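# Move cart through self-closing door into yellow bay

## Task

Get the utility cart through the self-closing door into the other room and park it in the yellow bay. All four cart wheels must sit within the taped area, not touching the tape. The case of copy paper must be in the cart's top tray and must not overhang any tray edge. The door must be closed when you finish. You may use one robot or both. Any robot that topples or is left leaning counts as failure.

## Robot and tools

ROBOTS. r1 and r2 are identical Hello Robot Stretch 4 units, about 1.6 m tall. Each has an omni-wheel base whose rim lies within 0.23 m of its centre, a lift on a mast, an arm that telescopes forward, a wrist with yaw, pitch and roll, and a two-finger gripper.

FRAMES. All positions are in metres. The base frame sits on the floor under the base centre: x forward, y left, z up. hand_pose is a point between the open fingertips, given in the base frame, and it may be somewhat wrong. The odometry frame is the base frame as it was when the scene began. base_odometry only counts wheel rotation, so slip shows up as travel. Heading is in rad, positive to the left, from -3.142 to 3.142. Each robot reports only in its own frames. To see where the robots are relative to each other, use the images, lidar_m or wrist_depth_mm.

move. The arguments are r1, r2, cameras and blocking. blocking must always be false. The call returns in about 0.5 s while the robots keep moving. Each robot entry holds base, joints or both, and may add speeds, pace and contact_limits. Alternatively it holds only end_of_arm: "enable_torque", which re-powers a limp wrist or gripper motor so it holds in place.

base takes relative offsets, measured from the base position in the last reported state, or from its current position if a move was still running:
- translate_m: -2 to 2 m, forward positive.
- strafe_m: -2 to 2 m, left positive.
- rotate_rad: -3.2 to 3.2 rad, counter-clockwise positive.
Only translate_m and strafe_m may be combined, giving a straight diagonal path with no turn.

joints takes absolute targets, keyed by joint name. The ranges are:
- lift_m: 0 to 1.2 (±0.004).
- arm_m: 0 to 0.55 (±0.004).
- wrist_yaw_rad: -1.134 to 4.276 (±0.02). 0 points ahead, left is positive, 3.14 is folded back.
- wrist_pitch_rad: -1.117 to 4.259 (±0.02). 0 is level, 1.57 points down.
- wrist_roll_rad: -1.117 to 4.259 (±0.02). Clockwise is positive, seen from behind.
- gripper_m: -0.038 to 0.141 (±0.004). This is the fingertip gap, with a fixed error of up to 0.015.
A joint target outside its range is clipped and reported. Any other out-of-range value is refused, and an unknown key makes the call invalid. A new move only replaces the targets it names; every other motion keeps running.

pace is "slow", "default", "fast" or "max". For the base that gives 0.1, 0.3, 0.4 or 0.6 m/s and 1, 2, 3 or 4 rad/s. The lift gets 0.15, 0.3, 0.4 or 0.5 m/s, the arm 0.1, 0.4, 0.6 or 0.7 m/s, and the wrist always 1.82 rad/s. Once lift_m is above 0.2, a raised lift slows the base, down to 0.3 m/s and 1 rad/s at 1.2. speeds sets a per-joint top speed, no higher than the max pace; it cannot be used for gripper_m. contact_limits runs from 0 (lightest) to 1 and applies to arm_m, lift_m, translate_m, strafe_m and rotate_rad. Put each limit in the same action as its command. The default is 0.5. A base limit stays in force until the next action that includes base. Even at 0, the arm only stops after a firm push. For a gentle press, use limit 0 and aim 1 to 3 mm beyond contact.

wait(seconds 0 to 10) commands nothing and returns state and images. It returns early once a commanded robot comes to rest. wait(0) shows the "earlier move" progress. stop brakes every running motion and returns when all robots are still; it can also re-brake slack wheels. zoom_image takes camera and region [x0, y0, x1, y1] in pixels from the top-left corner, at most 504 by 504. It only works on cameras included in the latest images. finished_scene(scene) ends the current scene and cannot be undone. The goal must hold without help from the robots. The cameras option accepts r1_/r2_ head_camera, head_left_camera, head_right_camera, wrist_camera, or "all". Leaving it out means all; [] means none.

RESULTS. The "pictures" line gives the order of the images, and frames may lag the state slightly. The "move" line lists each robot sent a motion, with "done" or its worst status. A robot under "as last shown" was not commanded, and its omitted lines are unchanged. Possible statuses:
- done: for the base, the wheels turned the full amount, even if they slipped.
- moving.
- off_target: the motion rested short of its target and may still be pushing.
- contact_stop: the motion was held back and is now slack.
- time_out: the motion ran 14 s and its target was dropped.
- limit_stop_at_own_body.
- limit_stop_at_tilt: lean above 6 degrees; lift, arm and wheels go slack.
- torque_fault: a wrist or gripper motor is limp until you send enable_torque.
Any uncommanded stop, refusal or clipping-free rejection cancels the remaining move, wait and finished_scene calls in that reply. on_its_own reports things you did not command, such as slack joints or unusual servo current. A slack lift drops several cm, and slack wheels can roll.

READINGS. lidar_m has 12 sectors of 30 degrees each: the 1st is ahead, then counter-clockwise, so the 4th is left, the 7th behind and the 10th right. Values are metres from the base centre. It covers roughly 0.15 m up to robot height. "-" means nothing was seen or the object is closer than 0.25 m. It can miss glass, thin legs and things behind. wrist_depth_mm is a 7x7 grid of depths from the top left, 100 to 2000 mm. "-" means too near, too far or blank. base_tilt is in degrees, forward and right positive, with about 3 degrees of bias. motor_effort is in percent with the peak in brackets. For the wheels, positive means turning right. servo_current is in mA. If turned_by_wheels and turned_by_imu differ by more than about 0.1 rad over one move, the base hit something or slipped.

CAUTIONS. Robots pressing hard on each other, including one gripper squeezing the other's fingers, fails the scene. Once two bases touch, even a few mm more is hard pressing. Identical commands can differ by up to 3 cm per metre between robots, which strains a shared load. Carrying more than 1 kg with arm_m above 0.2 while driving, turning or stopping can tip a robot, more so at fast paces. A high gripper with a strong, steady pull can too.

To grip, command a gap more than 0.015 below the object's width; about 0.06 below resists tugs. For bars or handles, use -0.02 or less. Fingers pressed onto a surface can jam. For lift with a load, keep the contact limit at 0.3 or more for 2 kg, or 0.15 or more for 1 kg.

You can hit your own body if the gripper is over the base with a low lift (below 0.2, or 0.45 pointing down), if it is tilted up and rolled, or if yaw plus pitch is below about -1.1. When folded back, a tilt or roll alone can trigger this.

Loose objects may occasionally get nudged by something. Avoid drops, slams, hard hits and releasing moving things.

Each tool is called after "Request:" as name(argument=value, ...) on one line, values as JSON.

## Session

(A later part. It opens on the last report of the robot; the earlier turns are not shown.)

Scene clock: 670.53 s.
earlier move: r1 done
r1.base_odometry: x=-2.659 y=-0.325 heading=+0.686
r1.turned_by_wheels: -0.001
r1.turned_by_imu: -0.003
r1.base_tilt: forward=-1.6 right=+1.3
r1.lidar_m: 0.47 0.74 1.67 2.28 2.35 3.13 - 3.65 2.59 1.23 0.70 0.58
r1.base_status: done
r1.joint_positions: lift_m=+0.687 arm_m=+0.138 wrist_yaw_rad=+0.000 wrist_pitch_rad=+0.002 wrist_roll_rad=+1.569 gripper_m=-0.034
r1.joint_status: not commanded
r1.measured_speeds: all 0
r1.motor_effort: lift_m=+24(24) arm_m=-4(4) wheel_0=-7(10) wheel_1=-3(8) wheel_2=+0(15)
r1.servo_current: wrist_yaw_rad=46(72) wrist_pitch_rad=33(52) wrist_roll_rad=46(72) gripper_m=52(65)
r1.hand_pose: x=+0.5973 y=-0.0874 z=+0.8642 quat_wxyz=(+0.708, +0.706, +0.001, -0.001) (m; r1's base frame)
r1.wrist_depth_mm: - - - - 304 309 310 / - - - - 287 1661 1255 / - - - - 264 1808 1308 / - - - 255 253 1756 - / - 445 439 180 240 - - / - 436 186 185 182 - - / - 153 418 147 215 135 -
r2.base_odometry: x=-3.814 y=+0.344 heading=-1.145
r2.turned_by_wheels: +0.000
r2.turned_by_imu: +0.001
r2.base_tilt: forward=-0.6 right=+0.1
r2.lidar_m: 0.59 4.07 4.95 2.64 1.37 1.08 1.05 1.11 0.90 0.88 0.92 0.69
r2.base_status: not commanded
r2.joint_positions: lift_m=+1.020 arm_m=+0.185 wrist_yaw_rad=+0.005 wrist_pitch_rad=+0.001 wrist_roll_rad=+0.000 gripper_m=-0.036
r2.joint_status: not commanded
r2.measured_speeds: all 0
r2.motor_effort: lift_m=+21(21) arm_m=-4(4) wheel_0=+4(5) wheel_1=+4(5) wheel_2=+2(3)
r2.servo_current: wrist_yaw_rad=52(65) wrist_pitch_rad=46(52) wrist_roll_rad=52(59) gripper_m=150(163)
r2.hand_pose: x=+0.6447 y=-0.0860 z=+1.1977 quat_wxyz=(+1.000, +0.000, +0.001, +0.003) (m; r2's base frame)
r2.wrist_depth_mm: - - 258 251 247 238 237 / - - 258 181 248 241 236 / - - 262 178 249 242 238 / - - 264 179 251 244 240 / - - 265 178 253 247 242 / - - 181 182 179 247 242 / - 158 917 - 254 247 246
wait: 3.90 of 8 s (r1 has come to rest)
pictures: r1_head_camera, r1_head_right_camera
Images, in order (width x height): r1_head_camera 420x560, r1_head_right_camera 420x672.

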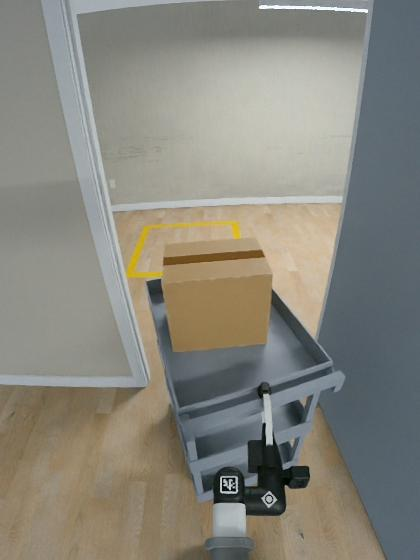

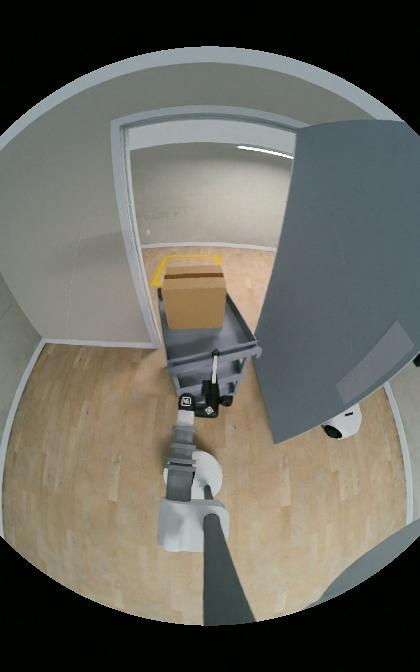

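Request:
move(r1={"base":{"translate_m":-0.3,"strafe_m":-0.12},"pace":"slow"}, blocking=false, cameras=[])

Request:
wait(seconds=8, cameras=[])

Request:
move(r1={"base":{"rotate_rad":0.2},"pace":"slow"}, blocking=false, cameras=[])

Request:
wait(seconds=8, cameras=["r1_head_camera","r1_head_right_camera"])

Scene clock: 684.53 s.
move: r1 moving
r1.base_odometry: x=-2.666 y=-0.337 heading=+0.686
r1.turned_by_wheels: -0.001
r1.turned_by_imu: -0.001
r1.base_tilt: forward=-1.5 right=+1.3
r1.lidar_m: 0.43 0.70 1.70 2.28 2.37 3.15 - 3.64 2.59 1.20 0.69 0.59
r1.base_status: translate_m moving; strafe_m moving
r1.joint_positions: lift_m=+0.687 arm_m=+0.138 wrist_yaw_rad=+0.000 wrist_pitch_rad=+0.002 wrist_roll_rad=+1.569 gripper_m=-0.034
r1.joint_status: not commanded
r1.measured_speeds: translate_m=-0.050 strafe_m=-0.019 rotate_rad=-0.001 lift_m=+0.000 arm_m=+0.000 wrist_yaw_rad=+0.000 wrist_pitch_rad=+0.000 wrist_roll_rad=+0.000
r1.motor_effort: lift_m=+23(24) arm_m=-4(4) wheel_0=-6(8) wheel_1=-9(9) wheel_2=+7(9)
r1.servo_current: wrist_yaw_rad=59(65) wrist_pitch_rad=46(46) wrist_roll_rad=52(65) gripper_m=59(59)
r1.hand_pose: x=+0.5973 y=-0.0874 z=+0.8642 quat_wxyz=(+0.708, +0.706, +0.001, -0.001) (m; r1's base frame)
r1.wrist_depth_mm: - - - - 304 309 307 / - - - - 285 1618 1229 / - - - - 263 1808 - / - - - 257 251 1808 - / - 442 442 181 238 - - / - 433 190 186 182 - - / - 153 424 147 215 135 -
r2: as last shown
r2.turned_by_imu: +0.000
r2.lidar_m: 0.61 4.08 4.94 2.61 1.33 1.09 1.07 1.14 0.89 0.88 0.92 0.69
r2.motor_effort: lift_m=+21(21) arm_m=-4(4) wheel_0=+4(4) wheel_1=+5(5) wheel_2=+2(2)
r2.servo_current: wrist_yaw_rad=46(59) wrist_pitch_rad=39(46) wrist_roll_rad=39(52) gripper_m=150(163)
r2.wrist_depth_mm: - - 257 251 246 241 236 / - - 258 181 247 242 236 / - - 262 179 249 244 238 / - - 263 180 251 245 240 / - - 264 178 252 247 241 / - - 182 182 179 248 243 / - 158 904 - 253 247 244
pictures: none
No camera images: "cameras" was empty.

Scene clock: 688.47 s.
earlier move: r1 done
r1.base_odometry: x=-2.815 y=-0.608 heading=+0.686
r1.turned_by_wheels: +0.001
r1.turned_by_imu: +0.000
r1.base_tilt: forward=-1.6 right=+1.3
r1.lidar_m: 0.46 0.54 2.12 2.39 2.47 3.26 - 3.48 2.47 2.32 0.79 0.57
r1.base_status: done
r1.joint_positions: lift_m=+0.687 arm_m=+0.138 wrist_yaw_rad=+0.000 wrist_pitch_rad=+0.002 wrist_roll_rad=+1.569 gripper_m=-0.034
r1.joint_status: not commanded
r1.measured_speeds: all 0
r1.motor_effort: lift_m=+23(24) arm_m=-4(4) wheel_0=-2(9) wheel_1=-2(9) wheel_2=+3(10)
r1.servo_current: wrist_yaw_rad=65(72) wrist_pitch_rad=46(52) wrist_roll_rad=39(72) gripper_m=46(65)
r1.hand_pose: x=+0.5973 y=-0.0873 z=+0.8642 quat_wxyz=(+0.708, +0.706, +0.001, -0.001) (m; r1's base frame)
r1.wrist_depth_mm: - - - - 298 303 304 / - - - - 276 - - / - - - - 260 1756 - / - - - 251 249 788 - / - 442 442 181 237 - - / - 439 190 185 226 - - / - 153 427 162 216 135 -
r2.base_odometry: x=-3.814 y=+0.344 heading=-1.145
r2.turned_by_wheels: +0.000
r2.turned_by_imu: +0.001
r2.base_tilt: forward=-0.6 right=+0.1
r2.lidar_m: 0.60 1.22 4.95 2.60 1.32 1.08 1.08 1.13 0.89 0.89 0.94 0.68
r2.base_status: not commanded
r2.joint_positions: lift_m=+1.020 arm_m=+0.185 wrist_yaw_rad=+0.005 wrist_pitch_rad=+0.001 wrist_roll_rad=+0.000 gripper_m=-0.036
r2.joint_status: not commanded
r2.measured_speeds: all 0
r2.motor_effort: lift_m=+21(21) arm_m=-4(4) wheel_0=+4(4) wheel_1=+5(5) wheel_2=+2(3)
r2.servo_current: wrist_yaw_rad=46(65) wrist_pitch_rad=39(46) wrist_roll_rad=46(65) gripper_m=156(163)
r2.hand_pose: x=+0.6447 y=-0.0860 z=+1.1977 quat_wxyz=(+1.000, +0.000, +0.001, +0.003) (m; r2's base frame)
r2.wrist_depth_mm: - - 258 252 246 240 236 / - - 259 181 247 242 236 / - - 262 179 249 242 237 / - - 263 180 251 244 239 / - - 266 178 252 247 243 / - 904 182 182 179 247 243 / - 157 - - 252 246 246
wait: 3.93 of 8 s (r1 has come to rest)
pictures: none
No camera images: "cameras" was empty.

Scene clock: 688.97 s.
move: r1 moving
r1.base_odometry: x=-2.815 y=-0.608 heading=+0.807
r1.turned_by_wheels: +0.121
r1.turned_by_imu: +0.120
r1.base_tilt: forward=-1.7 right=+1.3
r1.lidar_m: 0.47 1.62 2.40 2.39 2.57 3.72 - 3.09 2.38 1.31 0.76 0.56
r1.base_status: rotate_rad moving
r1.joint_positions: lift_m=+0.687 arm_m=+0.138 wrist_yaw_rad=-0.015 wrist_pitch_rad=+0.002 wrist_roll_rad=+1.569 gripper_m=-0.034
r1.joint_status: not commanded
r1.measured_speeds: translate_m=-0.001 strafe_m=-0.002 rotate_rad=+0.410 lift_m=+0.000 arm_m=+0.000 wrist_yaw_rad=-0.070 wrist_pitch_rad=+0.000 wrist_roll_rad=+0.000
r1.motor_effort: lift_m=+23(24) arm_m=+4(4) wheel_0=-16(16) wheel_1=-7(8) wheel_2=-14(14)
r1.servo_current: wrist_yaw_rad=78(78) wrist_pitch_rad=39(46) wrist_roll_rad=52(59) gripper_m=59(59)
r1.hand_pose: x=+0.5959 y=-0.0917 z=+0.8642 quat_wxyz=(+0.708, +0.706, -0.005, -0.006) (m; r1's base frame)
r1.wrist_depth_mm: - - - - 276 300 - / - - - - 260 - - / - - - - 249 1808 - / - - 439 445 238 - - / - 439 445 206 229 - - / - 436 185 165 179 - - / - 153 427 156 212 129 -
r2: as last shown
r2.turned_by_imu: +0.000
r2.base_tilt: forward=-0.7 right=+0.1
r2.lidar_m: 0.59 1.19 4.95 2.61 1.33 1.07 1.08 1.10 0.87 0.89 0.94 0.69
r2.servo_current: wrist_yaw_rad=52(65) wrist_pitch_rad=46(46) wrist_roll_rad=52(52) gripper_m=150(163)
r2.wrist_depth_mm: - - 257 251 246 239 236 / - - 259 181 247 242 236 / - - 260 178 249 243 237 / - - 263 180 252 245 240 / - - 265 178 252 246 240 / - 904 182 181 179 247 243 / - 157 - - 253 246 245
pictures: none
No camera images: "cameras" was empty.

Scene clock: 689.73 s.
earlier move: r1 done
r1.base_odometry: x=-2.815 y=-0.608 heading=+0.887
r1.turned_by_wheels: +0.080
r1.turned_by_imu: +0.080
r1.base_tilt: forward=-1.6 right=+1.3
r1.lidar_m: 0.51 1.66 2.41 2.39 2.66 4.14 - 2.92 2.36 1.22 0.74 0.55
r1.base_status: done
r1.joint_positions: lift_m=+0.687 arm_m=+0.138 wrist_yaw_rad=+0.002 wrist_pitch_rad=+0.002 wrist_roll_rad=+1.569 gripper_m=-0.034
r1.joint_status: not commanded
r1.measured_speeds: all 0
r1.motor_effort: lift_m=+23(24) arm_m=+4(5) wheel_0=+2(17) wheel_1=+0(8) wheel_2=+1(17)
r1.servo_current: wrist_yaw_rad=39(98) wrist_pitch_rad=52(52) wrist_roll_rad=59(72) gripper_m=59(65)
r1.hand_pose: x=+0.5974 y=-0.0867 z=+0.8642 quat_wxyz=(+0.708, +0.706, +0.002, +0.000) (m; r1's base frame)
r1.wrist_depth_mm: - - - - 224 1618 1281 / - - - - 224 1618 - / - 424 427 164 225 - - / - 436 433 164 225 - - / - 452 452 166 227 - - / - 473 211 166 226 - - / - 144 178 166 228 127 -
r2.base_odometry: x=-3.814 y=+0.344 heading=-1.145
r2.turned_by_wheels: +0.000
r2.turned_by_imu: +0.000
r2.base_tilt: forward=-0.6 right=+0.1
r2.lidar_m: 0.58 1.20 4.96 2.65 1.36 1.07 1.08 1.13 0.90 0.88 0.93 0.69
r2.base_status: not commanded
r2.joint_positions: lift_m=+1.020 arm_m=+0.185 wrist_yaw_rad=+0.005 wrist_pitch_rad=+0.001 wrist_roll_rad=+0.000 gripper_m=-0.036
r2.joint_status: not commanded
r2.measured_speeds: all 0
r2.motor_effort: lift_m=+21(21) arm_m=-4(4) wheel_0=+4(4) wheel_1=+4(5) wheel_2=+2(3)
r2.servo_current: wrist_yaw_rad=46(65) wrist_pitch_rad=39(46) wrist_roll_rad=46(52) gripper_m=156(163)
r2.hand_pose: x=+0.6447 y=-0.0860 z=+1.1977 quat_wxyz=(+1.000, +0.000, +0.001, +0.003) (m; r2's base frame)
r2.wrist_depth_mm: - - 258 251 247 239 237 / - - 259 181 247 242 236 / - - 262 178 249 244 238 / - - 264 180 251 245 239 / - - 264 178 252 247 241 / - 866 182 182 179 247 242 / - 157 - - 253 246 244
wait: 0.77 of 8 s (r1 has come to rest)
pictures: r1_head_camera, r1_head_right_camera
Images, in order (width x height): r1_head_camera 420x560, r1_head_right_camera 420x672.

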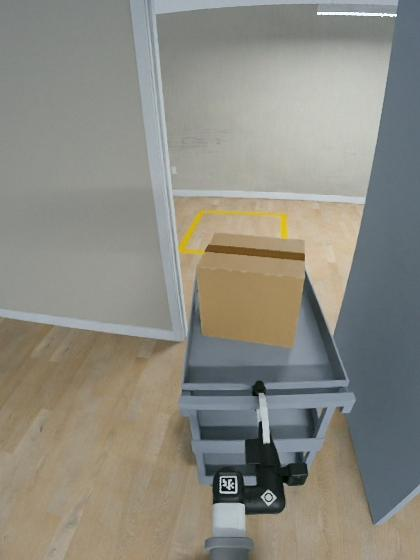

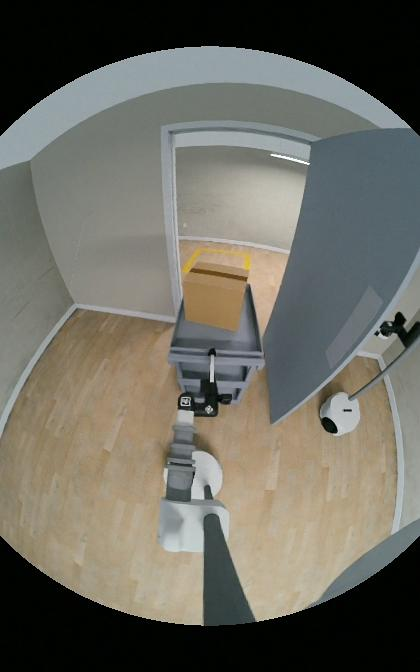

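Request:
move(r1={"base":{"strafe_m":0.12},"pace":"slow"}, blocking=false, cameras=[])

Request:
wait(seconds=8, cameras=[])

Request:
move(r1={"base":{"translate_m":0.3,"strafe_m":-0.03},"pace":"slow"}, blocking=false, cameras=[])

Request:
wait(seconds=8, cameras=["r1_head_camera"])

Scene clock: 709.00 s.
move: r1 moving
r1.base_odometry: x=-2.826 y=-0.599 heading=+0.886
r1.turned_by_wheels: +0.000
r1.turned_by_imu: -0.001
r1.base_tilt: forward=-1.6 right=+1.3
r1.lidar_m: 0.51 1.70 2.40 2.37 2.61 4.10 - 2.92 2.38 1.24 0.77 0.57
r1.base_status: strafe_m moving
r1.joint_positions: lift_m=+0.687 arm_m=+0.138 wrist_yaw_rad=+0.002 wrist_pitch_rad=+0.002 wrist_roll_rad=+1.569 gripper_m=-0.034
r1.joint_status: not commanded
r1.measured_speeds: translate_m=+0.000 strafe_m=+0.056 rotate_rad=+0.001 lift_m=+0.000 arm_m=+0.000 wrist_yaw_rad=-0.003 wrist_pitch_rad=+0.000 wrist_roll_rad=+0.000
r1.motor_effort: lift_m=+23(23) arm_m=+2(4) wheel_0=-9(10) wheel_1=+4(7) wheel_2=-1(1)
r1.servo_current: wrist_yaw_rad=59(59) wrist_pitch_rad=46(46) wrist_roll_rad=26(65) gripper_m=59(59)
r1.hand_pose: x=+0.5975 y=-0.0868 z=+0.8642 quat_wxyz=(+0.708, +0.706, +0.001, +0.000) (m; r1's base frame)
r1.wrist_depth_mm: - - - - 230 1708 1308 / - - - - 230 1756 - / - 430 430 168 229 - - / - 442 436 168 229 - - / - 449 452 167 229 - - / - 466 189 184 183 - - / - 144 480 148 227 126 -
r2: as last shown
r2.base_tilt: forward=-0.7 right=+0.0
r2.lidar_m: 0.60 1.22 4.94 2.60 1.34 1.10 1.06 1.13 0.90 0.88 0.93 0.71
r2.motor_effort: lift_m=+21(21) arm_m=-4(4) wheel_0=+4(4) wheel_1=+4(5) wheel_2=+3(3)
r2.servo_current: wrist_yaw_rad=52(52) wrist_pitch_rad=46(46) wrist_roll_rad=52(59) gripper_m=150(163)
r2.wrist_depth_mm: - - 258 251 246 240 236 / - - 258 181 248 242 237 / - - 260 178 249 243 238 / - - 262 180 250 245 240 / - - 266 178 252 247 241 / - 946 182 182 179 247 243 / - 158 - - 253 246 244
pictures: none
No camera images: "cameras" was empty.

Scene clock: 710.83 s.
earlier move: r1 done
r1.base_odometry: x=-2.908 y=-0.532 heading=+0.886
r1.turned_by_wheels: +0.000
r1.turned_by_imu: +0.000
r1.base_tilt: forward=-1.6 right=+1.3
r1.lidar_m: 0.54 1.67 2.30 2.27 2.52 3.92 - 3.04 2.48 1.35 0.84 0.53
r1.base_status: done
r1.joint_positions: lift_m=+0.687 arm_m=+0.138 wrist_yaw_rad=-0.001 wrist_pitch_rad=+0.002 wrist_roll_rad=+1.569 gripper_m=-0.034
r1.joint_status: not commanded
r1.measured_speeds: all 0
r1.motor_effort: lift_m=+23(23) arm_m=-4(4) wheel_0=-4(15) wheel_1=+2(7) wheel_2=-1(2)
r1.servo_current: wrist_yaw_rad=46(72) wrist_pitch_rad=46(52) wrist_roll_rad=46(65) gripper_m=59(59)
r1.hand_pose: x=+0.5972 y=-0.0878 z=+0.8642 quat_wxyz=(+0.708, +0.706, +0.000, -0.001) (m; r1's base frame)
r1.wrist_depth_mm: - - - - 207 1464 - / - - 549 153 211 - - / - 415 413 155 216 - - / - 442 436 159 220 - - / - 466 466 161 225 - - / - 488 185 185 183 - - / - 138 159 148 234 135 -
r2.base_odometry: x=-3.814 y=+0.344 heading=-1.145
r2.turned_by_wheels: +0.000
r2.turned_by_imu: +0.000
r2.base_tilt: forward=-0.6 right=+0.1
r2.lidar_m: 0.57 1.34 4.95 2.60 1.36 1.08 1.07 1.13 0.90 0.88 0.91 0.68
r2.base_status: not commanded
r2.joint_positions: lift_m=+1.020 arm_m=+0.185 wrist_yaw_rad=+0.005 wrist_pitch_rad=+0.001 wrist_roll_rad=+0.000 gripper_m=-0.036
r2.joint_status: not commanded
r2.measured_speeds: all 0
r2.motor_effort: lift_m=+21(21) arm_m=-4(4) wheel_0=+4(4) wheel_1=+5(5) wheel_2=+2(3)
r2.servo_current: wrist_yaw_rad=52(65) wrist_pitch_rad=46(46) wrist_roll_rad=52(59) gripper_m=150(163)
r2.hand_pose: x=+0.6447 y=-0.0860 z=+1.1977 quat_wxyz=(+1.000, +0.000, +0.001, +0.003) (m; r2's base frame)
r2.wrist_depth_mm: - - 258 251 247 241 236 / - 931 259 181 248 241 237 / - - 262 178 249 242 238 / - - 264 180 252 244 240 / - - 265 178 252 246 241 / - 991 182 182 179 247 244 / - 157 - - 254 246 245
wait: 1.83 of 8 s (r1 has come to rest)
pictures: none
No camera images: "cameras" was empty.

Scene clock: 711.33 s.
move: r1 moving
r1.base_odometry: x=-2.900 y=-0.523 heading=+0.886
r1.turned_by_wheels: +0.000
r1.turned_by_imu: +0.000
r1.base_tilt: forward=-1.6 right=+1.3
r1.lidar_m: 0.52 1.71 2.29 2.26 2.53 3.92 - 3.08 2.47 1.30 0.86 0.53
r1.base_status: translate_m moving; strafe_m moving
r1.joint_positions: lift_m=+0.687 arm_m=+0.138 wrist_yaw_rad=-0.002 wrist_pitch_rad=+0.002 wrist_roll_rad=+1.569 gripper_m=-0.034
r1.joint_status: not commanded
r1.measured_speeds: translate_m=+0.049 strafe_m=-0.005 rotate_rad=-0.001 lift_m=+0.000 arm_m=+0.000 wrist_yaw_rad=+0.000 wrist_pitch_rad=+0.000 wrist_roll_rad=+0.000
r1.motor_effort: lift_m=+23(24) arm_m=+4(4) wheel_0=+4(7) wheel_1=+6(6) wheel_2=-8(11)
r1.servo_current: wrist_yaw_rad=65(65) wrist_pitch_rad=39(46) wrist_roll_rad=52(52) gripper_m=52(59)
r1.hand_pose: x=+0.5971 y=-0.0879 z=+0.8642 quat_wxyz=(+0.708, +0.706, +0.000, -0.001) (m; r1's base frame)
r1.wrist_depth_mm: - - - - 203 564 - / - - 530 150 207 - - / - 413 415 153 212 - - / - 439 436 156 216 - - / - 466 459 159 220 - - / - 488 186 163 184 - - / - 138 160 144 231 128 -
r2: as last shown
r2.lidar_m: 0.60 1.31 4.96 2.61 1.35 1.08 1.08 1.11 0.87 0.89 0.91 0.67
r2.motor_effort: lift_m=+21(21) arm_m=-4(4) wheel_0=+3(4) wheel_1=+4(5) wheel_2=+2(3)
r2.servo_current: wrist_yaw_rad=39(59) wrist_pitch_rad=46(46) wrist_roll_rad=46(52) gripper_m=156(156)
r2.wrist_depth_mm: - - 257 251 246 239 236 / - 946 259 181 248 242 237 / - - 260 179 249 243 238 / - - 264 180 251 245 239 / - - 265 178 252 247 240 / - 976 182 182 179 246 243 / - 150 - - 254 245 244
pictures: none
No camera images: "cameras" was empty.

Scene clock: 715.13 s.
earlier move: r1 done
r1.base_odometry: x=-2.696 y=-0.318 heading=+0.887
r1.turned_by_wheels: +0.001
r1.turned_by_imu: +0.002
r1.base_tilt: forward=-1.6 right=+1.3
r1.lidar_m: 0.54 1.40 2.16 2.26 2.50 3.85 - 3.08 2.49 0.70 0.71 0.52
r1.base_status: done
r1.joint_positions: lift_m=+0.687 arm_m=+0.138 wrist_yaw_rad=+0.002 wrist_pitch_rad=+0.002 wrist_roll_rad=+1.569 gripper_m=-0.034
r1.joint_status: not commanded
r1.measured_speeds: all 0
r1.motor_effort: lift_m=+23(24) arm_m=+4(4) wheel_0=+8(14) wheel_1=+3(8) wheel_2=+0(12)
r1.servo_current: wrist_yaw_rad=46(65) wrist_pitch_rad=39(52) wrist_roll_rad=46(72) gripper_m=59(65)
r1.hand_pose: x=+0.5974 y=-0.0869 z=+0.8642 quat_wxyz=(+0.708, +0.706, +0.001, +0.000) (m; r1's base frame)
r1.wrist_depth_mm: - - - - 184 185 - / - 384 387 134 192 193 - / - 407 410 397 200 - - / - 445 439 147 209 - - / - 492 480 153 217 - - / - - 189 - 224 - - / - 137 165 142 237 127 -
r2.base_odometry: x=-3.814 y=+0.344 heading=-1.145
r2.turned_by_wheels: +0.000
r2.turned_by_imu: +0.001
r2.base_tilt: forward=-0.6 right=+0.1
r2.lidar_m: 0.60 4.05 4.96 2.60 1.32 1.08 1.05 1.13 0.90 0.87 0.92 0.69
r2.base_status: not commanded
r2.joint_positions: lift_m=+1.020 arm_m=+0.185 wrist_yaw_rad=+0.005 wrist_pitch_rad=+0.001 wrist_roll_rad=+0.000 gripper_m=-0.036
r2.joint_status: not commanded
r2.measured_speeds: all 0
r2.motor_effort: lift_m=+21(21) arm_m=-3(4) wheel_0=+4(4) wheel_1=+5(5) wheel_2=+2(3)
r2.servo_current: wrist_yaw_rad=59(59) wrist_pitch_rad=39(46) wrist_roll_rad=46(59) gripper_m=150(163)
r2.hand_pose: x=+0.6447 y=-0.0860 z=+1.1977 quat_wxyz=(+1.000, +0.000, +0.001, +0.003) (m; r2's base frame)
r2.wrist_depth_mm: - - 258 252 246 239 236 / - - 260 181 249 242 237 / - - 260 179 249 243 238 / - - 264 180 250 245 240 / - - 265 178 252 246 241 / - - 181 182 180 246 242 / - 157 917 - 253 246 244
wait: 3.80 of 8 s (r1 has come to rest)
pictures: r1_head_camera
Images, in order (width x height): r1_head_camera 420x560.

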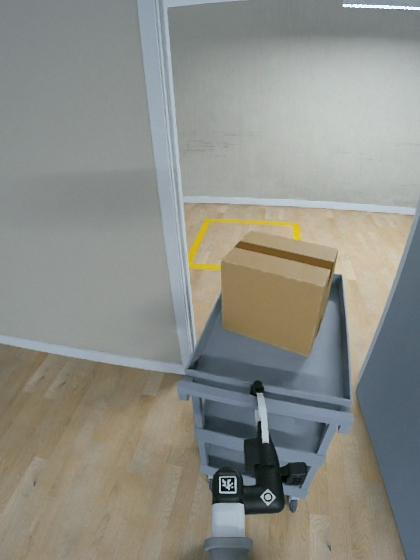

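Request:
move(r1={"base":{"translate_m":0.3,"strafe_m":-0.09},"pace":"slow"}, blocking=false, cameras=[])

Request:
wait(seconds=8, cameras=["r1_head_camera"])

Scene clock: 721.60 s.
move: r1 moving
r1.base_odometry: x=-2.685 y=-0.311 heading=+0.888
r1.turned_by_wheels: +0.001
r1.turned_by_imu: +0.001
r1.base_tilt: forward=-1.6 right=+1.2
r1.lidar_m: 0.56 1.36 2.13 2.26 2.47 3.89 - 3.06 2.50 0.72 0.72 0.50
r1.base_status: translate_m moving; strafe_m moving
r1.joint_positions: lift_m=+0.687 arm_m=+0.138 wrist_yaw_rad=+0.002 wrist_pitch_rad=+0.002 wrist_roll_rad=+1.569 gripper_m=-0.034
r1.joint_status: not commanded
r1.measured_speeds: translate_m=+0.049 strafe_m=-0.015 rotate_rad=+0.002 lift_m=+0.000 arm_m=+0.000 wrist_yaw_rad=+0.001 wrist_pitch_rad=+0.000 wrist_roll_rad=+0.000
r1.motor_effort: lift_m=+23(23) arm_m=+4(4) wheel_0=+13(13) wheel_1=+6(6) wheel_2=-3(6)
r1.servo_current: wrist_yaw_rad=33(65) wrist_pitch_rad=33(46) wrist_roll_rad=39(59) gripper_m=59(59)
r1.hand_pose: x=+0.5974 y=-0.0869 z=+0.8642 quat_wxyz=(+0.708, +0.706, +0.001, +0.000) (m; r1's base frame)
r1.wrist_depth_mm: - - - - 183 183 - / - 382 384 133 192 - - / - 404 410 397 199 - - / - 445 439 146 206 - - / - 496 480 152 218 - - / - - 189 159 222 - - / - 137 164 141 236 128 -
r2: as last shown
r2.turned_by_imu: +0.000
r2.base_tilt: forward=-0.6 right=+0.0
r2.lidar_m: 0.58 4.04 4.95 2.61 1.36 1.09 1.08 1.13 0.89 0.88 0.92 0.69
r2.motor_effort: lift_m=+21(21) arm_m=-4(4) wheel_0=+3(4) wheel_1=+4(5) wheel_2=+2(2)
r2.servo_current: wrist_yaw_rad=52(59) wrist_pitch_rad=46(46) wrist_roll_rad=52(59) gripper_m=156(156)
r2.wrist_depth_mm: - - 258 251 246 240 236 / - - 259 181 249 241 237 / - - 262 178 250 243 238 / - - 262 180 250 244 241 / - - 266 177 253 247 242 / - - 181 182 179 246 242 / - 157 917 - 254 246 244
pictures: none
No camera images: "cameras" was empty.

Scene clock: 725.47 s.
earlier move: r1 done
r1.base_odometry: x=-2.437 y=-0.142 heading=+0.888
r1.turned_by_wheels: +0.000
r1.turned_by_imu: +0.002
r1.base_tilt: forward=-1.6 right=+1.3
r1.lidar_m: 0.54 1.02 1.64 2.28 2.54 3.97 - 3.01 2.48 0.60 0.66 0.52
r1.base_status: done
r1.joint_positions: lift_m=+0.687 arm_m=+0.138 wrist_yaw_rad=+0.003 wrist_pitch_rad=+0.002 wrist_roll_rad=+1.569 gripper_m=-0.034
r1.joint_status: not commanded
r1.measured_speeds: all 0
r1.motor_effort: lift_m=+23(24) arm_m=+4(4) wheel_0=+9(15) wheel_1=+5(9) wheel_2=+1(6)
r1.servo_current: wrist_yaw_rad=33(72) wrist_pitch_rad=46(52) wrist_roll_rad=33(78) gripper_m=46(65)
r1.hand_pose: x=+0.5976 y=-0.0864 z=+0.8642 quat_wxyz=(+0.708, +0.706, +0.002, +0.001) (m; r1's base frame)
r1.wrist_depth_mm: - - - 135 190 192 - / - 392 394 140 197 - - / - 410 410 145 204 - - / - 445 442 150 211 - - / - 488 469 155 220 - - / - - 492 - 224 1708 - / - - 178 142 236 136 1229
r2.base_odometry: x=-3.814 y=+0.344 heading=-1.145
r2.turned_by_wheels: +0.000
r2.turned_by_imu: +0.001
r2.base_tilt: forward=-0.6 right=+0.1
r2.lidar_m: 0.60 4.06 4.94 2.60 1.34 1.09 1.06 1.09 0.89 0.88 0.89 0.69
r2.base_status: not commanded
r2.joint_positions: lift_m=+1.020 arm_m=+0.185 wrist_yaw_rad=+0.005 wrist_pitch_rad=+0.001 wrist_roll_rad=+0.000 gripper_m=-0.036
r2.joint_status: not commanded
r2.measured_speeds: all 0
r2.motor_effort: lift_m=+21(21) arm_m=-4(4) wheel_0=+4(4) wheel_1=+4(5) wheel_2=+2(3)
r2.servo_current: wrist_yaw_rad=52(65) wrist_pitch_rad=39(46) wrist_roll_rad=46(65) gripper_m=156(163)
r2.hand_pose: x=+0.6447 y=-0.0860 z=+1.1977 quat_wxyz=(+1.000, +0.000, +0.001, +0.003) (m; r2's base frame)
r2.wrist_depth_mm: - - 258 252 246 241 236 / - - 260 180 248 241 237 / - - 260 179 248 243 239 / - - 263 180 250 245 240 / - - 265 178 252 246 242 / - - 182 181 179 248 243 / - 157 - - 253 247 245
wait: 3.87 of 8 s (r1 has come to rest)
pictures: r1_head_camera
Images, in order (width x height): r1_head_camera 420x560.

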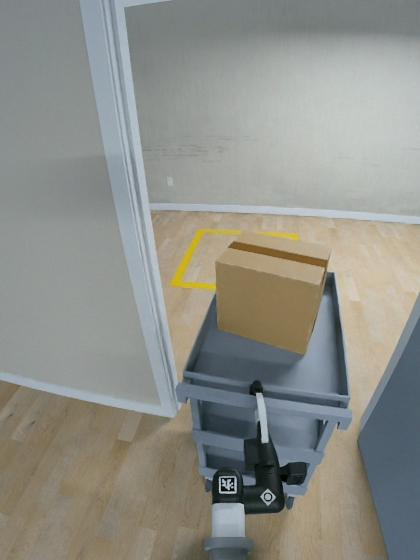

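Request:
move(r1={"base":{"translate_m":0.3,"strafe_m":-0.08},"pace":"slow"}, blocking=false, cameras=[])

Request:
wait(seconds=8, cameras=["r1_head_camera"])

Scene clock: 731.07 s.
move: r1 moving
r1.base_odometry: x=-2.426 y=-0.135 heading=+0.889
r1.turned_by_wheels: +0.001
r1.turned_by_imu: +0.001
r1.base_tilt: forward=-1.6 right=+1.3
r1.lidar_m: 0.54 1.04 1.66 2.29 2.54 3.97 - 3.01 0.65 0.59 0.63 0.52
r1.base_status: translate_m moving; strafe_m moving
r1.joint_positions: lift_m=+0.687 arm_m=+0.138 wrist_yaw_rad=+0.003 wrist_pitch_rad=+0.002 wrist_roll_rad=+1.569 gripper_m=-0.034
r1.joint_status: not commanded
r1.measured_speeds: translate_m=+0.049 strafe_m=-0.014 rotate_rad=+0.000 lift_m=+0.000 arm_m=+0.000 wrist_yaw_rad=+0.000 wrist_pitch_rad=+0.000 wrist_roll_rad=+0.000
r1.motor_effort: lift_m=+23(24) arm_m=+4(4) wheel_0=+9(14) wheel_1=+5(8) wheel_2=-5(5)
r1.servo_current: wrist_yaw_rad=46(65) wrist_pitch_rad=46(46) wrist_roll_rad=52(52) gripper_m=52(59)
r1.hand_pose: x=+0.5976 y=-0.0864 z=+0.8642 quat_wxyz=(+0.708, +0.706, +0.002, +0.001) (m; r1's base frame)
r1.wrist_depth_mm: - - - - 190 192 - / - 392 394 140 197 197 - / - 410 410 145 203 - - / - 445 442 150 211 - - / - 480 473 155 220 - - / - - 496 - 223 1661 - / - 153 178 142 236 136 1229
r2: as last shown
r2.turned_by_imu: +0.000
r2.base_tilt: forward=-0.7 right=+0.0
r2.lidar_m: 0.61 4.06 4.94 2.62 1.34 1.10 1.08 1.10 0.89 0.89 0.95 0.68
r2.motor_effort: lift_m=+21(21) arm_m=-4(4) wheel_0=+4(4) wheel_1=+5(5) wheel_2=+2(3)
r2.servo_current: wrist_yaw_rad=46(59) wrist_pitch_rad=39(39) wrist_roll_rad=52(52) gripper_m=156(156)
r2.wrist_depth_mm: - - 259 250 245 239 236 / - - 260 181 248 241 237 / - - 260 179 249 242 238 / - - 262 180 250 244 239 / - - 264 178 252 247 242 / - - 182 182 179 249 242 / - 157 - - 254 246 244
pictures: none
No camera images: "cameras" was empty.

Scene clock: 734.93 s.
earlier move: r1 done
r1.base_odometry: x=-2.186 y=+0.040 heading=+0.889
r1.turned_by_wheels: +0.000
r1.turned_by_imu: +0.001
r1.base_tilt: forward=-1.6 right=+1.3
r1.lidar_m: 0.55 0.77 1.13 2.31 2.54 4.05 - 3.07 0.55 0.54 0.58 0.52
r1.base_status: done
r1.joint_positions: lift_m=+0.687 arm_m=+0.138 wrist_yaw_rad=+0.003 wrist_pitch_rad=+0.002 wrist_roll_rad=+1.569 gripper_m=-0.034
r1.joint_status: not commanded
r1.measured_speeds: all 0
r1.motor_effort: lift_m=+23(24) arm_m=+4(4) wheel_0=+6(14) wheel_1=+4(8) wheel_2=-1(7)
r1.servo_current: wrist_yaw_rad=59(78) wrist_pitch_rad=39(46) wrist_roll_rad=39(65) gripper_m=52(65)
r1.hand_pose: x=+0.5976 y=-0.0864 z=+0.8642 quat_wxyz=(+0.708, +0.706, +0.002, +0.001) (m; r1's base frame)
r1.wrist_depth_mm: - - - - 194 196 - / - 399 394 143 200 - - / - 407 413 147 206 - - / - 445 442 153 213 - - / - 484 473 157 220 - - / - - 492 200 224 1756 - / - 152 177 142 235 135 1229
r2.base_odometry: x=-3.814 y=+0.344 heading=-1.145
r2.turned_by_wheels: +0.000
r2.turned_by_imu: +0.001
r2.base_tilt: forward=-0.7 right=+0.1
r2.lidar_m: 0.60 4.07 4.96 2.61 1.34 1.07 1.06 1.12 0.90 0.87 0.93 0.69
r2.base_status: not commanded
r2.joint_positions: lift_m=+1.020 arm_m=+0.185 wrist_yaw_rad=+0.005 wrist_pitch_rad=+0.001 wrist_roll_rad=+0.000 gripper_m=-0.036
r2.joint_status: not commanded
r2.measured_speeds: all 0
r2.motor_effort: lift_m=+21(21) arm_m=-4(4) wheel_0=+4(4) wheel_1=+4(5) wheel_2=+2(3)
r2.servo_current: wrist_yaw_rad=46(65) wrist_pitch_rad=46(46) wrist_roll_rad=52(59) gripper_m=156(163)
r2.hand_pose: x=+0.6447 y=-0.0860 z=+1.1977 quat_wxyz=(+1.000, +0.000, +0.001, +0.003) (m; r2's base frame)
r2.wrist_depth_mm: - - 257 251 246 240 236 / - - 258 181 247 242 236 / - - 262 179 249 243 238 / - - 263 180 250 245 240 / - - 265 178 252 247 242 / - - 182 182 179 247 243 / - 157 - - 253 246 245
wait: 3.87 of 8 s (r1 has come to rest)
pictures: r1_head_camera
Images, in order (width x height): r1_head_camera 420x560.

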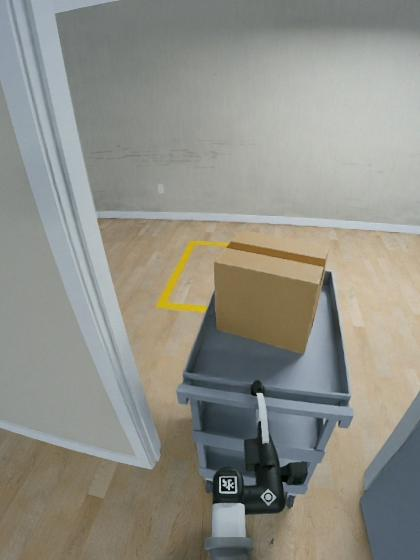

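Request:
move(r1={"base":{"translate_m":0.3,"strafe_m":-0.07},"pace":"slow"}, blocking=false, cameras=[])

Request:
wait(seconds=8, cameras=["r1_head_camera","r1_head_left_camera"])

Scene clock: 740.13 s.
move: r1 moving
r1.base_odometry: x=-2.176 y=+0.048 heading=+0.890
r1.turned_by_wheels: +0.001
r1.turned_by_imu: +0.000
r1.base_tilt: forward=-1.6 right=+1.3
r1.lidar_m: 0.54 0.78 1.10 2.32 2.56 4.06 - 3.11 0.57 0.53 0.57 0.53
r1.base_status: translate_m moving; strafe_m moving
r1.joint_positions: lift_m=+0.687 arm_m=+0.138 wrist_yaw_rad=+0.003 wrist_pitch_rad=+0.002 wrist_roll_rad=+1.569 gripper_m=-0.034
r1.joint_status: not commanded
r1.measured_speeds: translate_m=+0.050 strafe_m=-0.011 rotate_rad=+0.000 lift_m=+0.000 arm_m=+0.000 wrist_yaw_rad=+0.000 wrist_pitch_rad=+0.000 wrist_roll_rad=+0.000
r1.motor_effort: lift_m=+23(23) arm_m=+4(4) wheel_0=+9(10) wheel_1=+6(7) wheel_2=-7(8)
r1.servo_current: wrist_yaw_rad=33(59) wrist_pitch_rad=46(46) wrist_roll_rad=39(65) gripper_m=52(59)
r1.hand_pose: x=+0.5976 y=-0.0864 z=+0.8642 quat_wxyz=(+0.708, +0.706, +0.002, +0.001) (m; r1's base frame)
r1.wrist_depth_mm: - - - - 194 196 - / - 394 399 143 200 - - / - 413 413 146 206 - - / - 442 439 152 213 - - / - 484 466 157 220 - - / - - 492 199 184 1863 - / - 153 178 143 235 136 1229
r2: as last shown
r2.turned_by_imu: +0.000
r2.base_tilt: forward=-0.7 right=+0.0
r2.lidar_m: 0.61 4.06 4.95 2.65 1.35 1.09 1.08 1.11 0.91 0.87 0.93 0.68
r2.servo_current: wrist_yaw_rad=39(59) wrist_pitch_rad=39(46) wrist_roll_rad=52(52) gripper_m=156(163)
r2.wrist_depth_mm: - - 257 251 247 238 236 / - - 260 181 248 242 237 / - - 263 178 248 242 238 / - - 263 180 251 244 240 / - - 264 178 251 246 241 / - - 182 182 180 246 243 / - 158 - - 254 246 244
pictures: none
No camera images: "cameras" was empty.

Scene clock: 743.97 s.
earlier move: r1 done
r1.base_odometry: x=-1.943 y=+0.229 heading=+0.889
r1.turned_by_wheels: +0.000
r1.turned_by_imu: -0.001
r1.base_tilt: forward=-1.6 right=+1.3
r1.lidar_m: 0.53 0.59 0.59 2.33 2.57 4.07 - 0.69 0.50 0.48 0.54 0.52
r1.base_status: done
r1.joint_positions: lift_m=+0.687 arm_m=+0.138 wrist_yaw_rad=+0.003 wrist_pitch_rad=+0.002 wrist_roll_rad=+1.569 gripper_m=-0.034
r1.joint_status: not commanded
r1.measured_speeds: all 0
r1.motor_effort: lift_m=+23(24) arm_m=+4(4) wheel_0=+3(10) wheel_1=+3(8) wheel_2=-3(8)
r1.servo_current: wrist_yaw_rad=26(72) wrist_pitch_rad=39(52) wrist_roll_rad=46(72) gripper_m=52(65)
r1.hand_pose: x=+0.5975 y=-0.0867 z=+0.8642 quat_wxyz=(+0.708, +0.706, +0.002, +0.000) (m; r1's base frame)
r1.wrist_depth_mm: - - - - 196 196 - / - 394 399 143 200 - - / - 413 413 148 207 - - / - 442 439 153 213 - - / - 484 473 157 220 - - / - - 213 - 184 1661 - / - 152 177 142 235 136 -
r2.base_odometry: x=-3.814 y=+0.344 heading=-1.145
r2.turned_by_wheels: +0.000
r2.turned_by_imu: +0.001
r2.base_tilt: forward=-0.6 right=+0.1
r2.lidar_m: 0.60 4.05 4.95 2.62 1.35 1.08 1.08 1.13 0.90 0.87 0.91 0.69
r2.base_status: not commanded
r2.joint_positions: lift_m=+1.020 arm_m=+0.185 wrist_yaw_rad=+0.005 wrist_pitch_rad=+0.001 wrist_roll_rad=+0.000 gripper_m=-0.036
r2.joint_status: not commanded
r2.measured_speeds: all 0
r2.motor_effort: lift_m=+21(21) arm_m=-3(4) wheel_0=+4(4) wheel_1=+4(5) wheel_2=+2(3)
r2.servo_current: wrist_yaw_rad=52(65) wrist_pitch_rad=46(52) wrist_roll_rad=39(59) gripper_m=150(163)
r2.hand_pose: x=+0.6447 y=-0.0860 z=+1.1977 quat_wxyz=(+1.000, +0.000, +0.001, +0.003) (m; r2's base frame)
r2.wrist_depth_mm: - - 259 251 246 239 236 / - - 259 181 247 241 236 / - - 262 178 248 243 238 / - - 264 180 250 244 240 / - - 265 178 252 247 242 / - - 182 182 179 247 242 / - 157 - - 254 246 245
wait: 3.83 of 8 s (r1 has come to rest)
pictures: r1_head_camera, r1_head_left_camera
Images, in order (width x height): r1_head_camera 420x560, r1_head_left_camera 420x672.

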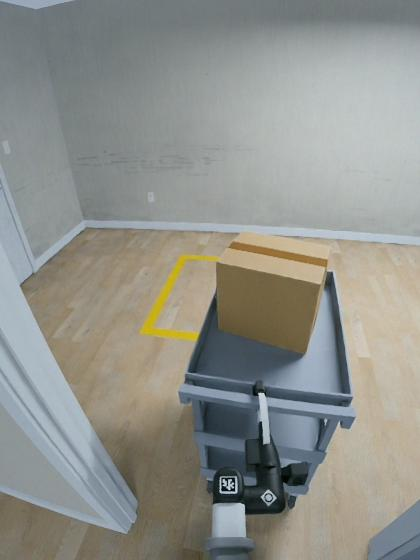

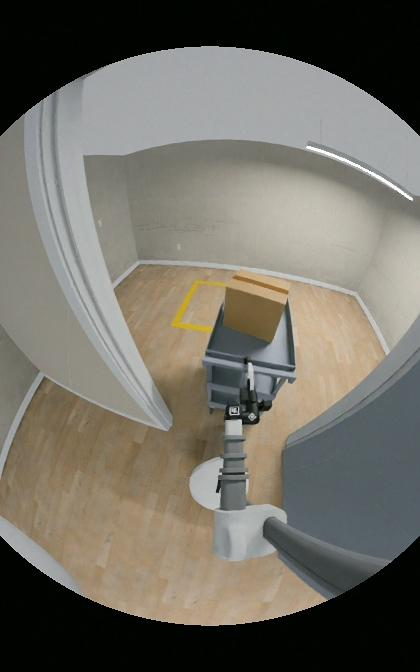

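Request:
move(r1={"base":{"strafe_m":-0.14},"pace":"slow"}, blocking=false, cameras=[])

Request:
wait(seconds=8, cameras=[])

Request:
move(r1={"base":{"translate_m":0.25},"pace":"slow"}, blocking=false, cameras=[])

Request:
wait(seconds=8, cameras=["r1_head_camera","r1_head_right_camera"])

Scene clock: 758.50 s.
move: r1 moving
r1.base_odometry: x=-1.931 y=+0.220 heading=+0.890
r1.turned_by_wheels: +0.001
r1.turned_by_imu: +0.001
r1.base_tilt: forward=-1.6 right=+1.3
r1.lidar_m: 0.53 0.60 0.59 2.34 2.59 4.12 - 0.67 0.51 0.47 0.51 0.52
r1.base_status: strafe_m moving
r1.joint_positions: lift_m=+0.687 arm_m=+0.138 wrist_yaw_rad=+0.003 wrist_pitch_rad=+0.002 wrist_roll_rad=+1.569 gripper_m=-0.034
r1.joint_status: not commanded
r1.measured_speeds: translate_m=+0.000 strafe_m=-0.057 rotate_rad=+0.003 lift_m=+0.000 arm_m=+0.000 wrist_yaw_rad=+0.008 wrist_pitch_rad=+0.000 wrist_roll_rad=+0.000
r1.motor_effort: lift_m=+23(24) arm_m=+4(4) wheel_0=+11(13) wheel_1=-4(6) wheel_2=+0(2)
r1.servo_current: wrist_yaw_rad=39(72) wrist_pitch_rad=39(46) wrist_roll_rad=26(72) gripper_m=52(72)
r1.hand_pose: x=+0.5975 y=-0.0866 z=+0.8642 quat_wxyz=(+0.708, +0.706, +0.002, +0.000) (m; r1's base frame)
r1.wrist_depth_mm: - - - - 193 - - / - 394 394 143 199 - - / - 410 410 147 204 - - / - 439 439 151 213 - - / - 480 473 156 220 - - / - - 488 - 224 1661 - / - 153 178 143 236 136 -
r2: as last shown
r2.turned_by_imu: +0.000
r2.base_tilt: forward=-0.7 right=+0.1
r2.lidar_m: 0.61 4.02 4.95 2.62 1.34 1.07 1.06 1.11 0.90 0.88 0.94 0.69
r2.motor_effort: lift_m=+21(21) arm_m=-4(4) wheel_0=+4(4) wheel_1=+4(5) wheel_2=+2(2)
r2.servo_current: wrist_yaw_rad=46(59) wrist_pitch_rad=39(46) wrist_roll_rad=52(52) gripper_m=156(156)
r2.wrist_depth_mm: - - 257 251 245 239 236 / - - 258 181 248 240 236 / - - 260 178 249 242 238 / - - 263 180 251 245 240 / - - 265 178 252 246 242 / - - 182 182 179 248 243 / - 158 - - 253 246 245
pictures: none
No camera images: "cameras" was empty.

Scene clock: 760.53 s.
earlier move: r1 done
r1.base_odometry: x=-1.834 y=+0.141 heading=+0.890
r1.turned_by_wheels: +0.000
r1.turned_by_imu: +0.000
r1.base_tilt: forward=-1.5 right=+1.2
r1.lidar_m: 0.54 0.80 0.67 2.47 2.74 4.27 - 0.51 0.37 0.34 0.38 0.54
r1.base_status: done
r1.joint_positions: lift_m=+0.687 arm_m=+0.138 wrist_yaw_rad=+0.005 wrist_pitch_rad=+0.002 wrist_roll_rad=+1.569 gripper_m=-0.034
r1.joint_status: not commanded
r1.measured_speeds: all 0
r1.motor_effort: lift_m=+23(24) arm_m=-4(4) wheel_0=+5(17) wheel_1=-3(6) wheel_2=+5(7)
r1.servo_current: wrist_yaw_rad=52(72) wrist_pitch_rad=46(52) wrist_roll_rad=39(72) gripper_m=65(72)
r1.hand_pose: x=+0.5977 y=-0.0861 z=+0.8642 quat_wxyz=(+0.708, +0.706, +0.002, +0.001) (m; r1's base frame)
r1.wrist_depth_mm: - - - - 224 1618 1281 / - - - - 224 1618 - / - 424 427 421 227 - - / - 439 436 166 227 - - / - 452 449 167 228 - - / - 477 466 184 229 - - / - 153 181 168 229 134 -
r2.base_odometry: x=-3.814 y=+0.344 heading=-1.145
r2.turned_by_wheels: +0.000
r2.turned_by_imu: +0.000
r2.base_tilt: forward=-0.6 right=+0.1
r2.lidar_m: 0.61 4.06 4.95 2.61 1.34 1.07 1.05 1.12 0.87 0.87 0.92 0.71
r2.base_status: not commanded
r2.joint_positions: lift_m=+1.020 arm_m=+0.185 wrist_yaw_rad=+0.005 wrist_pitch_rad=+0.001 wrist_roll_rad=+0.000 gripper_m=-0.036
r2.joint_status: not commanded
r2.measured_speeds: all 0
r2.motor_effort: lift_m=+21(21) arm_m=-4(4) wheel_0=+4(4) wheel_1=+4(5) wheel_2=+2(3)
r2.servo_current: wrist_yaw_rad=59(65) wrist_pitch_rad=39(46) wrist_roll_rad=52(65) gripper_m=150(163)
r2.hand_pose: x=+0.6447 y=-0.0860 z=+1.1977 quat_wxyz=(+1.000, +0.000, +0.001, +0.003) (m; r2's base frame)
r2.wrist_depth_mm: - - 258 251 247 240 236 / - - 259 180 248 241 236 / - - 263 178 249 243 238 / - - 264 180 251 244 241 / - - 265 178 253 247 241 / - - 181 182 179 247 243 / - 157 - - 254 247 245
wait: 2.03 of 8 s (r1 has come to rest)
pictures: none
No camera images: "cameras" was empty.

Scene clock: 761.03 s.
move: r1 moving
r1.base_odometry: x=-1.826 y=+0.150 heading=+0.890
r1.turned_by_wheels: +0.000
r1.turned_by_imu: +0.000
r1.base_tilt: forward=-1.6 right=+1.3
r1.lidar_m: 0.52 3.07 0.66 2.46 2.74 4.26 - 0.49 0.38 0.35 0.39 0.56
r1.base_status: translate_m moving
r1.joint_positions: lift_m=+0.687 arm_m=+0.138 wrist_yaw_rad=+0.003 wrist_pitch_rad=+0.002 wrist_roll_rad=+1.569 gripper_m=-0.034
r1.joint_status: not commanded
r1.measured_speeds: translate_m=+0.050 strafe_m=+0.000 rotate_rad=+0.001 lift_m=+0.000 arm_m=+0.000 wrist_yaw_rad=-0.002 wrist_pitch_rad=+0.000 wrist_roll_rad=+0.000
r1.motor_effort: lift_m=+23(23) arm_m=+1(4) wheel_0=+9(10) wheel_1=+6(6) wheel_2=-9(9)
r1.servo_current: wrist_yaw_rad=39(65) wrist_pitch_rad=46(46) wrist_roll_rad=52(52) gripper_m=65(65)
r1.hand_pose: x=+0.5975 y=-0.0867 z=+0.8642 quat_wxyz=(+0.708, +0.706, +0.002, +0.000) (m; r1's base frame)
r1.wrist_depth_mm: - - - - 226 1661 1255 / - - - - 227 1661 - / - 421 427 421 227 - - / - 433 433 165 226 - - / - 449 445 166 227 - - / - 469 459 185 227 - - / - 154 480 147 227 135 -
r2: as last shown
r2.base_tilt: forward=-0.6 right=+0.0
r2.lidar_m: 0.59 4.04 4.96 2.62 1.35 1.09 1.07 1.11 0.89 0.89 0.93 0.68
r2.motor_effort: lift_m=+21(21) arm_m=-4(4) wheel_0=+4(4) wheel_1=+5(5) wheel_2=+2(2)
r2.servo_current: wrist_yaw_rad=46(59) wrist_pitch_rad=39(46) wrist_roll_rad=46(59) gripper_m=163(163)
r2.wrist_depth_mm: - - 258 251 246 239 236 / - - 259 181 247 241 236 / - - 262 179 249 243 238 / - - 262 180 251 244 240 / - - 265 178 252 247 241 / - - 182 182 180 247 243 / - 158 - - 254 246 243
pictures: none
No camera images: "cameras" was empty.

Scene clock: 764.33 s.
earlier move: r1 done
r1.base_odometry: x=-1.676 y=+0.335 heading=+0.890
r1.turned_by_wheels: -0.001
r1.turned_by_imu: -0.003
r1.base_tilt: forward=-1.6 right=+1.3
r1.lidar_m: 0.52 2.99 0.56 0.82 2.71 4.19 - 0.53 0.37 0.36 0.46 0.57
r1.base_status: done
r1.joint_positions: lift_m=+0.687 arm_m=+0.138 wrist_yaw_rad=-0.006 wrist_pitch_rad=+0.002 wrist_roll_rad=+1.569 gripper_m=-0.034
r1.joint_status: not commanded
r1.measured_speeds: all 0
r1.motor_effort: lift_m=+23(24) arm_m=+4(4) wheel_0=+0(10) wheel_1=+3(7) wheel_2=-5(15)
r1.servo_current: wrist_yaw_rad=39(78) wrist_pitch_rad=39(52) wrist_roll_rad=46(65) gripper_m=52(65)
r1.hand_pose: x=+0.5968 y=-0.0890 z=+0.8642 quat_wxyz=(+0.708, +0.706, -0.001, -0.003) (m; r1's base frame)
r1.wrist_depth_mm: - - - 163 224 1618 1229 / - - - 163 224 1499 - / - 430 427 418 224 - - / - 433 433 164 224 - - / - 449 449 164 226 - - / - 473 183 164 182 - - / - 153 484 145 225 136 -
r2.base_odometry: x=-3.814 y=+0.344 heading=-1.145
r2.turned_by_wheels: +0.000
r2.turned_by_imu: +0.000
r2.base_tilt: forward=-0.7 right=+0.1
r2.lidar_m: 0.60 4.05 4.92 2.63 1.36 1.07 1.06 1.11 0.90 0.88 0.94 0.70
r2.base_status: not commanded
r2.joint_positions: lift_m=+1.020 arm_m=+0.185 wrist_yaw_rad=+0.005 wrist_pitch_rad=+0.001 wrist_roll_rad=+0.000 gripper_m=-0.036
r2.joint_status: not commanded
r2.measured_speeds: all 0
r2.motor_effort: lift_m=+21(21) arm_m=-4(4) wheel_0=+4(4) wheel_1=+5(5) wheel_2=+2(3)
r2.servo_current: wrist_yaw_rad=46(65) wrist_pitch_rad=33(52) wrist_roll_rad=59(65) gripper_m=150(163)
r2.hand_pose: x=+0.6447 y=-0.0860 z=+1.1977 quat_wxyz=(+1.000, +0.000, +0.001, +0.003) (m; r2's base frame)
r2.wrist_depth_mm: - - 257 252 246 240 236 / - - 260 181 248 241 236 / - - 262 179 249 243 238 / - - 263 180 251 244 240 / - - 265 178 252 247 242 / - - 182 182 179 247 242 / - 158 - - 254 246 245
wait: 3.30 of 8 s (r1 has come to rest)
pictures: r1_head_camera, r1_head_right_camera
Images, in order (width x height): r1_head_camera 420x560, r1_head_right_camera 420x672.

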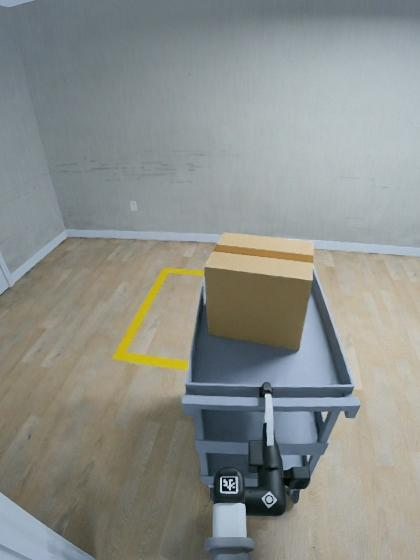

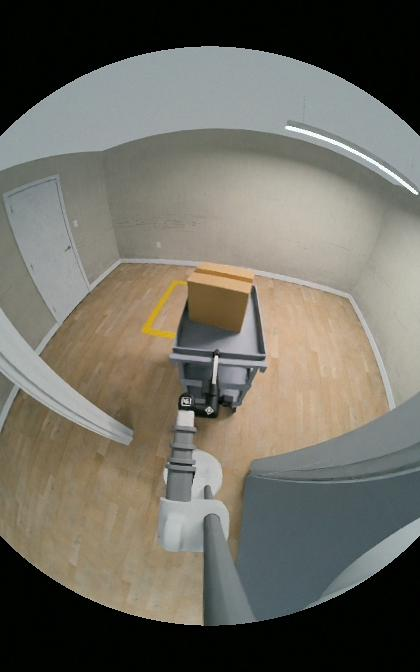

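Request:
move(r1={"base":{"translate_m":0.3,"strafe_m":-0.03},"pace":"slow"}, blocking=false, cameras=[])

Request:
wait(seconds=8, cameras=["r1_head_camera"])

Scene clock: 770.97 s.
move: r1 moving
r1.base_odometry: x=-1.668 y=+0.344 heading=+0.890
r1.turned_by_wheels: +0.000
r1.turned_by_imu: +0.000
r1.base_tilt: forward=-1.6 right=+1.3
r1.lidar_m: 0.52 2.97 0.56 0.56 2.74 4.21 - 0.52 0.36 0.36 0.45 0.54
r1.base_status: translate_m moving; strafe_m moving
r1.joint_positions: lift_m=+0.687 arm_m=+0.138 wrist_yaw_rad=-0.006 wrist_pitch_rad=+0.002 wrist_roll_rad=+1.569 gripper_m=-0.034
r1.joint_status: not commanded
r1.measured_speeds: translate_m=+0.049 strafe_m=-0.004 rotate_rad=+0.003 lift_m=+0.000 arm_m=+0.000 wrist_yaw_rad=+0.000 wrist_pitch_rad=+0.000 wrist_roll_rad=+0.000
r1.motor_effort: lift_m=+23(23) arm_m=+4(4) wheel_0=+4(6) wheel_1=+3(6) wheel_2=-12(12)
r1.servo_current: wrist_yaw_rad=46(65) wrist_pitch_rad=46(46) wrist_roll_rad=52(59) gripper_m=59(65)
r1.hand_pose: x=+0.5968 y=-0.0890 z=+0.8642 quat_wxyz=(+0.708, +0.706, -0.001, -0.003) (m; r1's base frame)
r1.wrist_depth_mm: - - - 222 222 1661 1281 / - - - 162 224 1618 - / - 424 424 424 224 - - / - 433 433 163 224 - - / - 449 449 164 224 - - / - 466 185 163 182 - - / - 153 480 145 225 136 -
r2: as last shown
r2.base_tilt: forward=-0.7 right=+0.0
r2.lidar_m: 0.60 4.05 4.95 2.63 1.35 1.08 1.07 1.12 0.88 0.88 0.94 0.68
r2.motor_effort: lift_m=+21(21) arm_m=-3(4) wheel_0=+4(4) wheel_1=+5(5) wheel_2=+2(2)
r2.servo_current: wrist_yaw_rad=39(59) wrist_pitch_rad=39(52) wrist_roll_rad=52(52) gripper_m=163(163)
r2.wrist_depth_mm: - - 258 251 246 240 236 / - - 259 181 247 242 238 / - - 262 178 249 243 239 / - - 263 180 249 244 241 / - - 265 178 252 247 242 / - - 182 182 179 248 243 / - 157 - - 254 246 245
pictures: none
No camera images: "cameras" was empty.

Scene clock: 774.77 s.
earlier move: r1 done
r1.base_odometry: x=-1.464 y=+0.549 heading=+0.890
r1.turned_by_wheels: +0.001
r1.turned_by_imu: +0.000
r1.base_tilt: forward=-1.6 right=+1.2
r1.lidar_m: 0.54 2.97 2.43 0.55 2.69 4.22 1.22 0.49 0.45 1.05 2.57 0.54
r1.base_status: done
r1.joint_positions: lift_m=+0.687 arm_m=+0.138 wrist_yaw_rad=-0.002 wrist_pitch_rad=+0.002 wrist_roll_rad=+1.569 gripper_m=-0.034
r1.joint_status: not commanded
r1.measured_speeds: all 0
r1.motor_effort: lift_m=+23(24) arm_m=+4(4) wheel_0=+5(10) wheel_1=+3(7) wheel_2=-1(13)
r1.servo_current: wrist_yaw_rad=52(72) wrist_pitch_rad=39(52) wrist_roll_rad=46(72) gripper_m=59(65)
r1.hand_pose: x=+0.5971 y=-0.0881 z=+0.8642 quat_wxyz=(+0.708, +0.706, +0.000, -0.002) (m; r1's base frame)
r1.wrist_depth_mm: - - - 139 196 554 - / - - 459 144 202 - - / - 407 410 149 208 - - / - 439 436 153 213 - - / - 473 466 158 221 - - / - - 189 - 183 1576 - / - 153 - 145 235 137 1281
r2.base_odometry: x=-3.814 y=+0.344 heading=-1.145
r2.turned_by_wheels: +0.000
r2.turned_by_imu: +0.001
r2.base_tilt: forward=-0.6 right=+0.0
r2.lidar_m: 0.58 4.06 4.96 2.59 1.34 1.09 1.08 1.12 0.90 0.87 0.90 0.68
r2.base_status: not commanded
r2.joint_positions: lift_m=+1.020 arm_m=+0.185 wrist_yaw_rad=+0.005 wrist_pitch_rad=+0.001 wrist_roll_rad=+0.000 gripper_m=-0.036
r2.joint_status: not commanded
r2.measured_speeds: all 0
r2.motor_effort: lift_m=+21(21) arm_m=-4(4) wheel_0=+4(4) wheel_1=+5(5) wheel_2=+2(3)
r2.servo_current: wrist_yaw_rad=46(59) wrist_pitch_rad=39(52) wrist_roll_rad=46(59) gripper_m=163(163)
r2.hand_pose: x=+0.6447 y=-0.0860 z=+1.1977 quat_wxyz=(+1.000, +0.000, +0.001, +0.003) (m; r2's base frame)
r2.wrist_depth_mm: - - 258 251 246 240 236 / - - 259 181 247 242 236 / - - 262 178 249 243 238 / - - 263 180 250 245 240 / - - 264 178 252 246 240 / - - 182 182 179 247 243 / - 157 - - 253 246 243
wait: 3.80 of 8 s (r1 has come to rest)
pictures: r1_head_camera
Images, in order (width x height): r1_head_camera 420x560.

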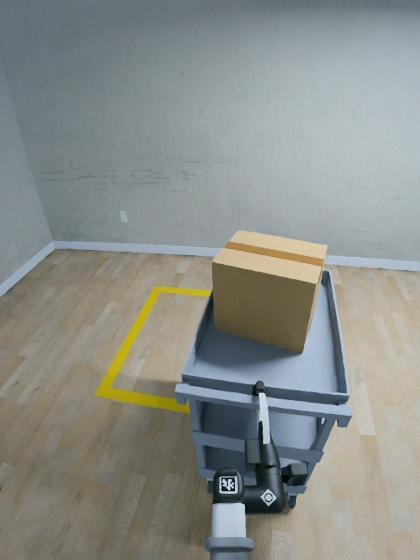

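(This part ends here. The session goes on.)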